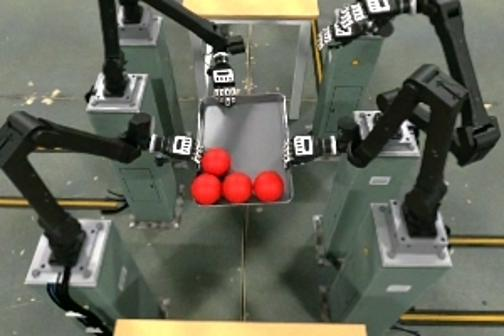

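>>> move(arm1={"target":[-0.245,0.170,1.129,0,0,0.7548,-0.6560],"speed":0.05}, arm4={"target":[-0.323,-0.166,1.099,0.6561,-0.7547,0,0],"speed":0.05}, arm6={"target":[-0.02,-0.28,1.23,0.6561,-0.7547,0,0],"speed":0.25}, cameras=["arm6_cam_wrist"])

>>> move(arm6={"target":[-0.165,-0.255,1.20,0.6561,-0.7547,0,0],"speed":0.2}, cameras=["arm6_cam_wrist","cam_high"])

>>> zoom_image(camera="cam_high", region=[300, 180, 600, 380])

Scene clock: 2347.90 s.
Joint torques (N m): arm1=[2.96 -15.09 9.69 1.95 0.89 -0.05] | arm2=[-1.08 5.95 12.1 0.9 -0.44 -0.1] | arm3=[1.03 0.5 9.21 3.11 -0.56 0.22] | arm4=[-5.83 -10.7 3.96 2.47 0.2 0.4] | arm5=[-1.26 -8.88 9.96 -0.35 0.85 0.05] | arm6=[-2.61 -16.03 10.33 1.7 0.52 -0.12]
Motor temperatures (°C): arm1=[25 34 36 25 27 27] | arm2=[29 28 45 28 27 27] | arm3=[28 25 38 28 26 29] | arm4=[26 34 28 27 28 24] | arm5=[28 40 41 27 27 24] | arm6=[25 28 58 28 28 27]
Heat: arm1: hottest joint3_rad 36 °C; arm2: hottest joint3_rad 45 °C; arm3: hottest joint3_rad 38 °C; arm4: hottest joint2_rad 34 °C; arm5: hottest joint3_rad 41 °C; arm6: hottest joint3_rad 58 °C.
move: arm1 off_target; arm4 off_target; arm6 off_target
Joint velocities: within noise
arm1.joint_positions: joint1_rad=+0.998 joint2_rad=+1.558 joint3_rad=+0.576 joint4_rad=+0.628 joint5_rad=+0.978 joint6_rad=+0.219 hand_little=-0.180 hand_ring=-0.138 hand_middle=-0.033 hand_index=-0.143 hand_thumb_turn=-1.000 hand_thumb_bend=+0.007 hand_force_limit=+0.400 hand_speed=-0.920
arm1.joint_status: not commanded
arm1.hand_stopped_by: force,force,force,force,force,target
arm1.little_load_n: 2.0
arm1.ring_load_n: 13.0
arm1.middle_load_n: 0.0
arm1.index_load_n: 16.0
arm1.thumb_bend_load_n: 31.5
arm1.thumb_turn_load_n: 4.5
arm1.hand: x=-0.2752 y=+0.1667 z=+1.0825 quat_wxyz=(+0.038, +0.017, -0.773, +0.633)
arm1.hand_target: x=-0.2466 y=+0.1697 z=+1.1273 quat_wxyz=(-0.001, -0.001, -0.755, +0.656)
arm1.hand_status: off_target (0.056 m and 5.8 deg from the pose sent, 0.054 m and 4.4 deg at the start)
arm2, arm3, arm5: as last shown
arm2.thumb_bend_load_n: 0.0
arm3.little_load_n: 0.0
arm3.ring_load_n: 0.5
arm4.joint_positions: joint1_rad=-0.787 joint2_rad=+1.789 joint3_rad=+0.379 joint4_rad=+1.185 joint5_rad=-0.842 joint6_rad=-0.184 hand_little=-0.253 hand_ring=-0.192 hand_middle=-0.158 hand_index=-0.211 hand_thumb_turn=-1.000 hand_thumb_bend=+0.005 hand_force_limit=+0.400 hand_speed=-0.920
arm4.joint_status: not commanded
arm4.hand_stopped_by: force,force,force,force,force,target
arm4.little_load_n: 7.0
arm4.ring_load_n: 4.5
arm4.middle_load_n: 1.5
arm4.index_load_n: 8.0
arm4.thumb_bend_load_n: 23.5
arm4.thumb_turn_load_n: 3.0
arm4.hand: x=-0.3473 y=-0.1596 z=+1.0914 quat_wxyz=(-0.650, +0.759, +0.029, -0.016)
arm4.hand_target: x=-0.3241 y=-0.1655 z=+1.0988 quat_wxyz=(-0.656, +0.755, +0.000, -0.001)
arm4.hand_status: off_target (0.026 m and 3.9 deg from the pose sent, 0.025 m and 3.7 deg at the start)
arm5.joint_positions: joint1_rad=+0.115 joint2_rad=+1.729 joint3_rad=+1.002 joint4_rad=-0.638 joint5_rad=+1.437 joint6_rad=+1.335 hand_little=-0.356 hand_ring=-0.217 hand_middle=+0.056 hand_index=-0.117 hand_thumb_turn=-1.000 hand_thumb_bend=+0.001 hand_force_limit=+0.200 hand_speed=-0.920
arm5.little_load_n: 12.5
arm5.thumb_bend_load_n: 15.0
arm5.hand: x=-0.0313 y=+0.0516 z=+1.1125 quat_wxyz=(+0.436, -0.485, -0.580, +0.488)
arm5.hand_target: x=-0.0326 y=+0.0407 z=+1.1200 quat_wxyz=(+0.433, -0.491, -0.572, +0.494)
arm6.joint_positions: joint1_rad=+1.414 joint2_rad=+1.835 joint3_rad=+1.385 joint4_rad=-0.428 joint5_rad=+1.379 joint6_rad=+0.848 hand_little=+0.250 hand_ring=+0.250 hand_middle=+0.250 hand_index=+0.250 hand_thumb_turn=-1.000 hand_thumb_bend=+0.000 hand_force_limit=+0.000 hand_speed=+0.000
arm6.joint_status: not commanded
arm6.hand_stopped_by: target,target,target,target,target,target
arm6.little_load_n: 0.0
arm6.ring_load_n: 0.0
arm6.middle_load_n: 0.0
arm6.index_load_n: 0.0
arm6.thumb_bend_load_n: 0.0
arm6.thumb_turn_load_n: 0.0
arm6.hand: x=-0.0075 y=-0.2918 z=+1.2182 quat_wxyz=(-0.655, +0.756, +0.015, +0.011)
arm6.hand_target: x=-0.0197 y=-0.2808 z=+1.2287 quat_wxyz=(-0.655, +0.755, +0.000, +0.000)
arm6.hand_status: off_target (0.021 m and 2.1 deg from the pose sent, 0.139 m and 1.4 deg at the start)
arm6_cam_wrist: T_world_to_cam=[[0.3416, -0.12124, -0.93199, 1.09874], [-0.79047, -0.57348, -0.21512, 0.08638], [-0.5084, 0.8102, -0.29174, 0.70236]] pos_world=[0.05004, -0.3863, 1.2475]

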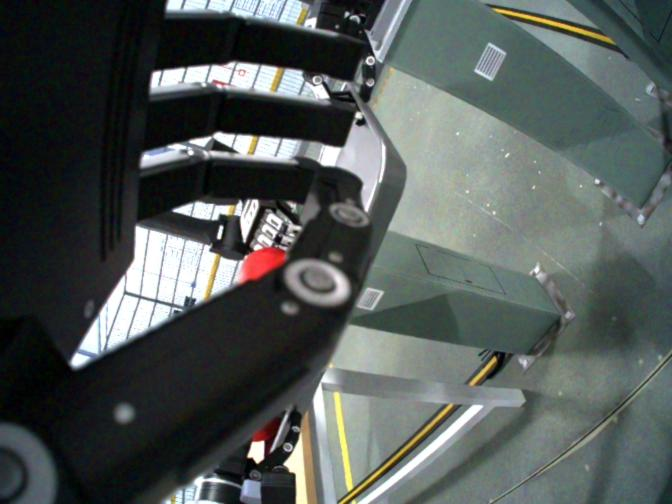

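Scene clock: 2350.20 s.
Joint torques (N m): arm1=[2.84 -15.03 9.59 2.02 0.94 -0.04] | arm2=[-1.08 6.07 12.11 0.92 -0.45 -0.1] | arm3=[0.26 0.38 9.16 3.08 -0.55 0.24] | arm4=[-5.77 -10.7 3.95 2.48 0.2 0.4] | arm5=[-0.5 -9.88 9.91 -0.16 0.87 0.06] | arm6=[-2.67 -21.36 11.36 -0.24 0.73 0.14]
Motor temperatures (°C): arm1=[25 34 36 25 27 27] | arm2=[29 28 45 28 27 27] | arm3=[28 25 38 28 26 29] | arm4=[26 34 28 27 28 24] | arm5=[28 40 41 27 27 24] | arm6=[25 28 58 28 28 27]
Heat: arm1: hottest joint3_rad 36 °C; arm2: hottest joint3_rad 45 °C; arm3: hottest joint3_rad 38 °C; arm4: hottest joint2_rad 34 °C; arm5: hottest joint3_rad 41 °C; arm6: hottest joint3_rad 58 °C.
move: arm6 off_target
Joint velocities: within noise
arm1, arm2, arm3, arm4, arm5: as last shown
arm1.ring_load_n: 12.5
arm2.ring_load_n: 0.0
arm3.ring_load_n: 0.0
arm4.little_load_n: 6.5
arm5.index_load_n: 1.0
arm6.joint_positions: joint1_rad=+1.408 joint2_rad=+2.233 joint3_rad=+1.957 joint4_rad=-0.506 joint5_rad=+1.370 joint6_rad=+0.766 hand_little=+0.250 hand_ring=+0.250 hand_middle=+0.250 hand_index=+0.250 hand_thumb_turn=-1.000 hand_thumb_bend=+0.000 hand_force_limit=+0.000 hand_speed=+0.000
arm6.joint_status: not commanded
arm6.hand_stopped_by: target,target,target,target,target,target
arm6.little_load_n: 0.0
arm6.ring_load_n: 0.0
arm6.middle_load_n: 0.0
arm6.index_load_n: 0.0
arm6.thumb_bend_load_n: 0.0
arm6.thumb_turn_load_n: 0.0
arm6.hand: x=-0.1599 y=-0.2693 z=+1.1941 quat_wxyz=(-0.657, +0.754, +0.014, +0.001)
arm6.hand_target: x=-0.1647 y=-0.2559 z=+1.1979 quat_wxyz=(-0.657, +0.754, +0.000, -0.001)
arm6.hand_status: off_target (0.016 m and 1.6 deg from the pose sent, 0.163 m and 2.1 deg at the start)
arm6_cam_wrist: T_world_to_cam=[[0.32783, -0.11183, -0.9381, 1.13863], [-0.78699, -0.58168, -0.20568, -0.03923], [-0.52267, 0.8057, -0.2787, 0.58063]] pos_world=[-0.10067, -0.3633, 1.2219]

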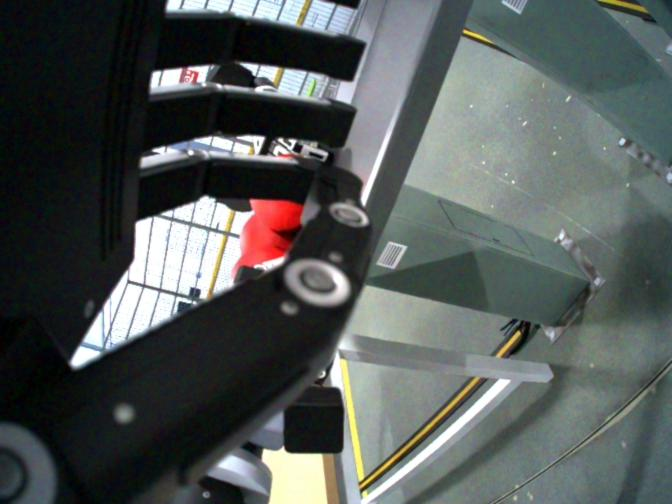

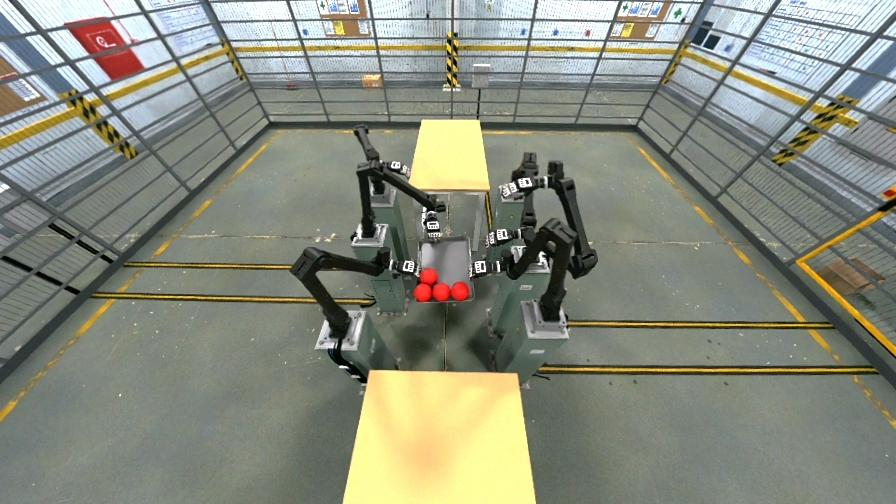

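Scaled by 1.680.

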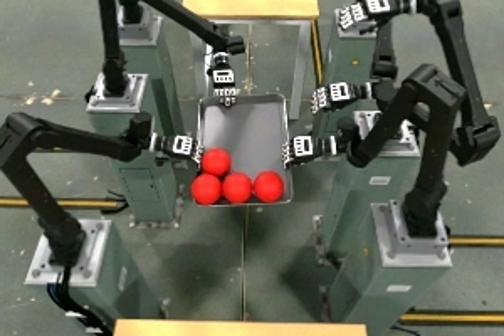

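>>> move(arm1={"target":[-0.245,0.170,1.118,0,0,0.7548,-0.6560],"speed":0.05}, arm3={"target":[0.35,0.12,1.28,0.714,-0.150,-0.682,0.055],"speed":0.4}, cameras=["arm3_cam_wrist","arm6_cam_wrist"])

Scene clock: 2384.40 s.
Joint torques (N m): arm1=[2.73 -12.51 8.98 3.51 0.92 -0.03] | arm2=[-1.2 5.95 12.11 0.9 -0.44 -0.1] | arm3=[1.03 -14.21 10.33 0.58 1.07 -0.2] | arm4=[-5.77 -10.75 3.96 2.48 0.2 0.4] | arm5=[0.15 -9.11 10 -0.5 0.83 0.07] | arm6=[-2.67 -21.36 11.29 -0.27 0.73 0.14]
Motor temperatures (°C): arm1=[25 34 37 25 27 27] | arm2=[29 28 45 28 27 27] | arm3=[27 25 38 28 26 29] | arm4=[26 33 29 27 28 24] | arm5=[28 40 40 27 27 24] | arm6=[25 32 57 28 28 27]
Heat: arm1: hottest joint3_rad 37 °C; arm2: hottest joint3_rad 45 °C; arm3: hottest joint3_rad 38 °C; arm4: hottest joint2_rad 33 °C; arm5: hottest joint2_rad 40 °C; arm6: hottest joint3_rad 57 °C.
move: arm1 off_target; arm3 off_target
Joint velocities: within noise
arm1.joint_positions: joint1_rad=+0.998 joint2_rad=+1.558 joint3_rad=+0.576 joint4_rad=+0.628 joint5_rad=+0.978 joint6_rad=+0.219 hand_little=-0.180 hand_ring=-0.138 hand_middle=-0.033 hand_index=-0.143 hand_thumb_turn=-1.000 hand_thumb_bend=+0.007 hand_force_limit=+0.400 hand_speed=-0.920
arm1.joint_status: not commanded
arm1.hand_stopped_by: force,force,force,force,force,target
arm1.little_load_n: 2.0
arm1.ring_load_n: 12.5
arm1.middle_load_n: 0.0
arm1.index_load_n: 16.0
arm1.thumb_bend_load_n: 31.5
arm1.thumb_turn_load_n: 4.5
arm1.hand: x=-0.2752 y=+0.1667 z=+1.0825 quat_wxyz=(+0.038, +0.017, -0.773, +0.633)
arm1.hand_target: x=-0.2461 y=+0.1701 z=+1.1172 quat_wxyz=(+0.000, +0.000, -0.756, +0.655)
arm1.hand_status: off_target (0.047 m and 5.8 deg from the pose sent, 0.047 m and 5.8 deg at the start)
arm2, arm4, arm5, arm6: as last shown
arm3.joint_positions: joint1_rad=+0.022 joint2_rad=+1.604 joint3_rad=+1.019 joint4_rad=-0.475 joint5_rad=+1.554 joint6_rad=-0.232 hand_little=+0.250 hand_ring=+0.250 hand_middle=+0.250 hand_index=+0.250 hand_thumb_turn=-1.000 hand_thumb_bend=+0.000 hand_force_limit=+0.000 hand_speed=+0.000
arm3.joint_status: not commanded
arm3.hand_stopped_by: target,target,target,target,target,target
arm3.little_load_n: 0.0
arm3.ring_load_n: 0.0
arm3.middle_load_n: 0.0
arm3.index_load_n: 0.0
arm3.thumb_bend_load_n: 0.5
arm3.thumb_turn_load_n: 0.0
arm3.hand: x=+0.3500 y=+0.1300 z=+1.2696 quat_wxyz=(+0.690, -0.079, -0.709, +0.120)
arm3.hand_target: x=+0.3473 y=+0.1214 z=+1.2780 quat_wxyz=(+0.693, -0.082, -0.707, +0.117)
arm3.hand_status: off_target (0.014 m and 11.8 deg from the pose sent, 0.191 m and 113.4 deg at the start; a joint's target at an end of its range on 33 of 104 steps)
arm4.ring_load_n: 4.0
arm4.thumb_bend_load_n: 23.0
arm5.index_load_n: 1.5
arm6.joint_positions: joint1_rad=+1.408 joint2_rad=+2.233 joint3_rad=+1.958 joint4_rad=-0.508 joint5_rad=+1.370 joint6_rad=+0.768 hand_little=+0.250 hand_ring=+0.250 hand_middle=+0.250 hand_index=+0.250 hand_thumb_turn=-1.000 hand_thumb_bend=+0.000 hand_force_limit=+0.000 hand_speed=+0.000
arm6.hand: x=-0.1602 y=-0.2693 z=+1.1947 quat_wxyz=(-0.657, +0.754, +0.013, +0.001)
arm6.hand_target: x=-0.1649 y=-0.2559 z=+1.1984 quat_wxyz=(-0.657, +0.754, +0.000, -0.001)
arm3_cam_wrist: T_world_to_cam=[[-0.11529, 0.99276, -0.03361, -0.04026], [0.51567, 0.03089, -0.85623, 0.90763], [-0.849, -0.11604, -0.5155, 1.08124]] pos_world=[0.44529, 0.1374, 1.33317]
arm6_cam_wrist: T_world_to_cam=[[0.32634, -0.11191, -0.9386, 1.13964], [-0.78741, -0.58155, -0.20444, -0.04088], [-0.52296, 0.80578, -0.27791, 0.57965]] pos_world=[-0.10097, -0.3633, 1.2224]

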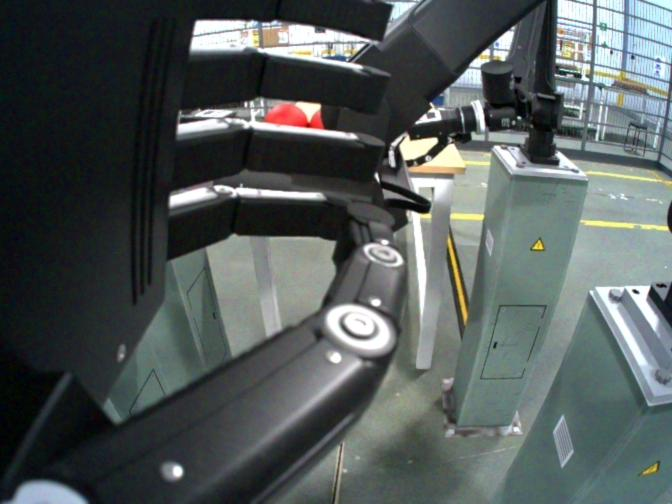

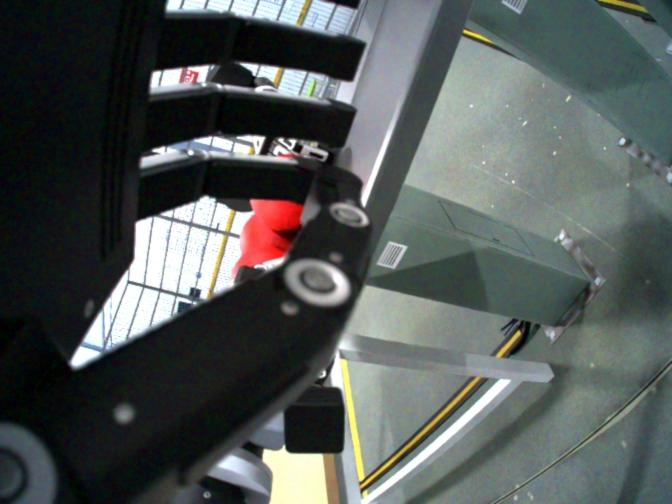

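>>> move(arm6={"target":[-0.170,-0.180,1.140,0.6561,-0.7547,0,0],"speed":0.12}, cameras=["arm6_cam_wrist"])

Scene clock: 2398.77 s.
Joint torques (N m): arm1=[2.78 -12.28 8.96 3.58 0.91 -0.08] | arm2=[-1.08 6.01 12.1 0.95 -0.45 -0.1] | arm3=[1.08 -13.39 10.59 0.7 1.11 -0.19] | arm4=[-5.89 -10.7 3.95 2.5 0.22 0.4] | arm5=[-0.03 -9.41 9.99 -0.55 0.86 0.1] | arm6=[-2.08 -22.83 9.96 2.03 0.33 -0.13]
Motor temperatures (°C): arm1=[25 34 37 25 27 27] | arm2=[29 28 45 28 27 27] | arm3=[27 26 39 27 27 29] | arm4=[26 33 29 27 28 24] | arm5=[28 40 40 27 27 24] | arm6=[25 33 57 28 28 27]
Heat: arm1: hottest joint3_rad 37 °C; arm2: hottest joint3_rad 45 °C; arm3: hottest joint3_rad 39 °C; arm4: hottest joint2_rad 33 °C; arm5: hottest joint2_rad 40 °C; arm6: hottest joint3_rad 57 °C.
move: arm6 off_target
Joint velocities: within noise
arm1, arm2, arm3, arm4, arm5: as last shown
arm1.joint_positions: joint1_rad=+0.999 joint2_rad=+1.558 joint3_rad=+0.576 joint4_rad=+0.628 joint5_rad=+0.978 joint6_rad=+0.219 hand_little=-0.180 hand_ring=-0.138 hand_middle=-0.033 hand_index=-0.143 hand_thumb_turn=-1.000 hand_thumb_bend=+0.007 hand_force_limit=+0.400 hand_speed=-0.920
arm1.ring_load_n: 13.0
arm1.thumb_turn_load_n: 4.0
arm1.hand: x=-0.2746 y=+0.1672 z=+1.0825 quat_wxyz=(+0.038, +0.017, -0.773, +0.633)
arm1.hand_target: x=-0.2455 y=+0.1706 z=+1.1172 quat_wxyz=(-0.001, +0.001, -0.756, +0.655)
arm2.middle_load_n: -0.5
arm3.joint_positions: joint1_rad=+0.022 joint2_rad=+1.604 joint3_rad=+1.019 joint4_rad=-0.476 joint5_rad=+1.554 joint6_rad=-0.232 hand_little=+0.250 hand_ring=+0.250 hand_middle=+0.250 hand_index=+0.250 hand_thumb_turn=-1.000 hand_thumb_bend=+0.000 hand_force_limit=+0.000 hand_speed=+0.000
arm3.thumb_bend_load_n: 0.0
arm3.hand: x=+0.3499 y=+0.1302 z=+1.2696 quat_wxyz=(+0.690, -0.078, -0.709, +0.120)
arm3.hand_target: x=+0.3473 y=+0.1216 z=+1.2779 quat_wxyz=(+0.693, -0.081, -0.707, +0.117)
arm4.middle_load_n: 2.0
arm4.thumb_bend_load_n: 23.5
arm4.hand_target: x=-0.3240 y=-0.1655 z=+1.0988 quat_wxyz=(-0.656, +0.755, +0.000, -0.001)
arm5.little_load_n: 13.0
arm5.index_load_n: 1.0
arm6.joint_positions: joint1_rad=+1.297 joint2_rad=+2.339 joint3_rad=+1.958 joint4_rad=-0.216 joint5_rad=+1.296 joint6_rad=+0.567 hand_little=+0.250 hand_ring=+0.250 hand_middle=+0.250 hand_index=+0.250 hand_thumb_turn=-1.000 hand_thumb_bend=+0.000 hand_force_limit=+0.000 hand_speed=+0.000
arm6.joint_status: not commanded
arm6.hand_stopped_by: target,target,target,target,target,target
arm6.little_load_n: 0.0
arm6.ring_load_n: 0.0
arm6.middle_load_n: 0.0
arm6.index_load_n: -0.5
arm6.thumb_bend_load_n: 0.0
arm6.thumb_turn_load_n: 0.5
arm6.hand: x=-0.1605 y=-0.1852 z=+1.1333 quat_wxyz=(-0.653, +0.757, +0.007, +0.011)
arm6.hand_target: x=-0.1675 y=-0.1763 z=+1.1397 quat_wxyz=(-0.655, +0.755, -0.002, +0.002)
arm6.hand_status: off_target (0.013 m and 1.6 deg from the pose sent, 0.105 m and 1.5 deg at the start)
arm6_cam_wrist: T_world_to_cam=[[0.33071, -0.13046, -0.93467, 1.08429], [-0.79963, -0.56474, -0.2041, -0.004], [-0.50122, 0.81489, -0.29109, 0.51481]] pos_world=[-0.10375, -0.28031, 1.16249]

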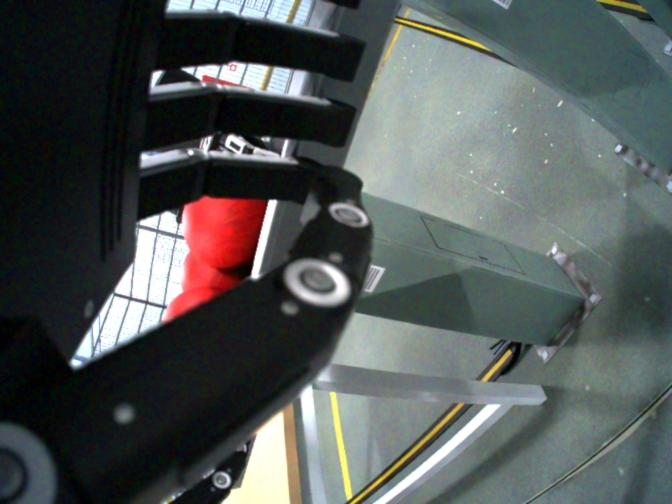

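>>> move(arm6={"target":[-0.172,-0.180,1.172,0.6561,-0.7547,0,0],"speed":0.1}, cameras=["arm6_cam_wrist"])

Scene clock: 2454.57 s.
Joint torques (N m): arm1=[2.96 -12.75 9.07 3.45 0.89 -0.04] | arm2=[-1.03 5.83 12.1 0.92 -0.44 -0.11] | arm3=[1.03 -13.1 10.45 0.57 1.14 -0.17] | arm4=[-5.89 -10.7 3.95 2.47 0.22 0.41] | arm5=[-0.03 -9.99 9.63 -0.18 0.88 0.1] | arm6=[-1.67 -25.35 11.14 -0.06 0.36 -0.11]
Motor temperatures (°C): arm1=[25 33 37 25 27 27] | arm2=[29 28 45 28 27 27] | arm3=[27 27 41 27 28 29] | arm4=[26 33 29 27 28 24] | arm5=[28 40 41 27 27 24] | arm6=[25 37 56 28 27 27]
Heat: arm1: hottest joint3_rad 37 °C; arm2: hottest joint3_rad 45 °C; arm3: hottest joint3_rad 41 °C; arm4: hottest joint2_rad 33 °C; arm5: hottest joint3_rad 41 °C; arm6: hottest joint3_rad 56 °C.
move: arm6 off_target
Joint velocities: within noise
arm1, arm2, arm3, arm4, arm5: as last shown
arm1.ring_load_n: 12.5
arm1.thumb_bend_load_n: 32.0
arm2.middle_load_n: 0.0
arm3.ring_load_n: -0.5
arm4.middle_load_n: 1.5
arm5.index_load_n: 1.5
arm6.joint_positions: joint1_rad=+1.303 joint2_rad=+2.337 joint3_rad=+1.972 joint4_rad=-0.216 joint5_rad=+1.296 joint6_rad=+0.555 hand_little=+0.250 hand_ring=+0.250 hand_middle=+0.250 hand_index=+0.250 hand_thumb_turn=-1.000 hand_thumb_bend=+0.000 hand_force_limit=+0.000 hand_speed=+0.000
arm6.joint_status: not commanded
arm6.hand_stopped_by: target,target,target,target,target,target
arm6.little_load_n: 0.0
arm6.ring_load_n: 0.0
arm6.middle_load_n: 0.0
arm6.index_load_n: 0.0
arm6.thumb_bend_load_n: 0.0
arm6.thumb_turn_load_n: 0.0
arm6.hand: x=-0.1657 y=-0.1891 z=+1.1408 quat_wxyz=(-0.654, +0.756, +0.009, +0.008)
arm6.hand_target: x=-0.1737 y=-0.1850 z=+1.1725 quat_wxyz=(-0.657, +0.754, +0.002, -0.003)
arm6.hand_status: off_target (0.033 m and 1.4 deg from the pose sent, 0.041 m and 1.6 deg at the start)
arm6_cam_wrist: T_world_to_cam=[[0.32922, -0.12466, -0.93599, 1.09486], [-0.7956, -0.5705, -0.20385, -0.00955], [-0.50857, 0.81178, -0.287, 0.51103]] pos_world=[-0.10816, -0.2838, 1.16949]

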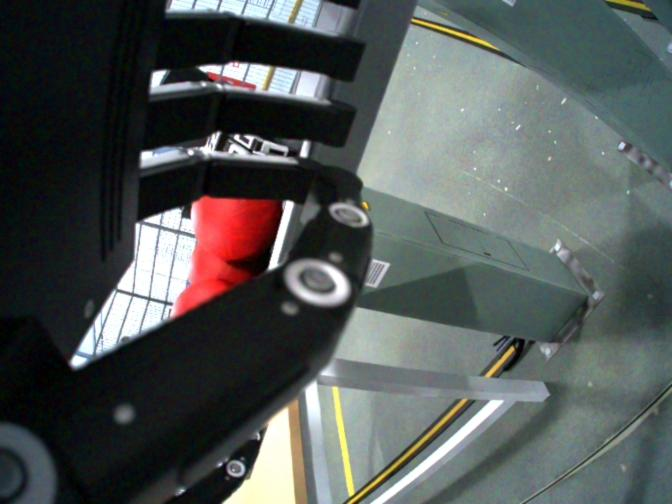

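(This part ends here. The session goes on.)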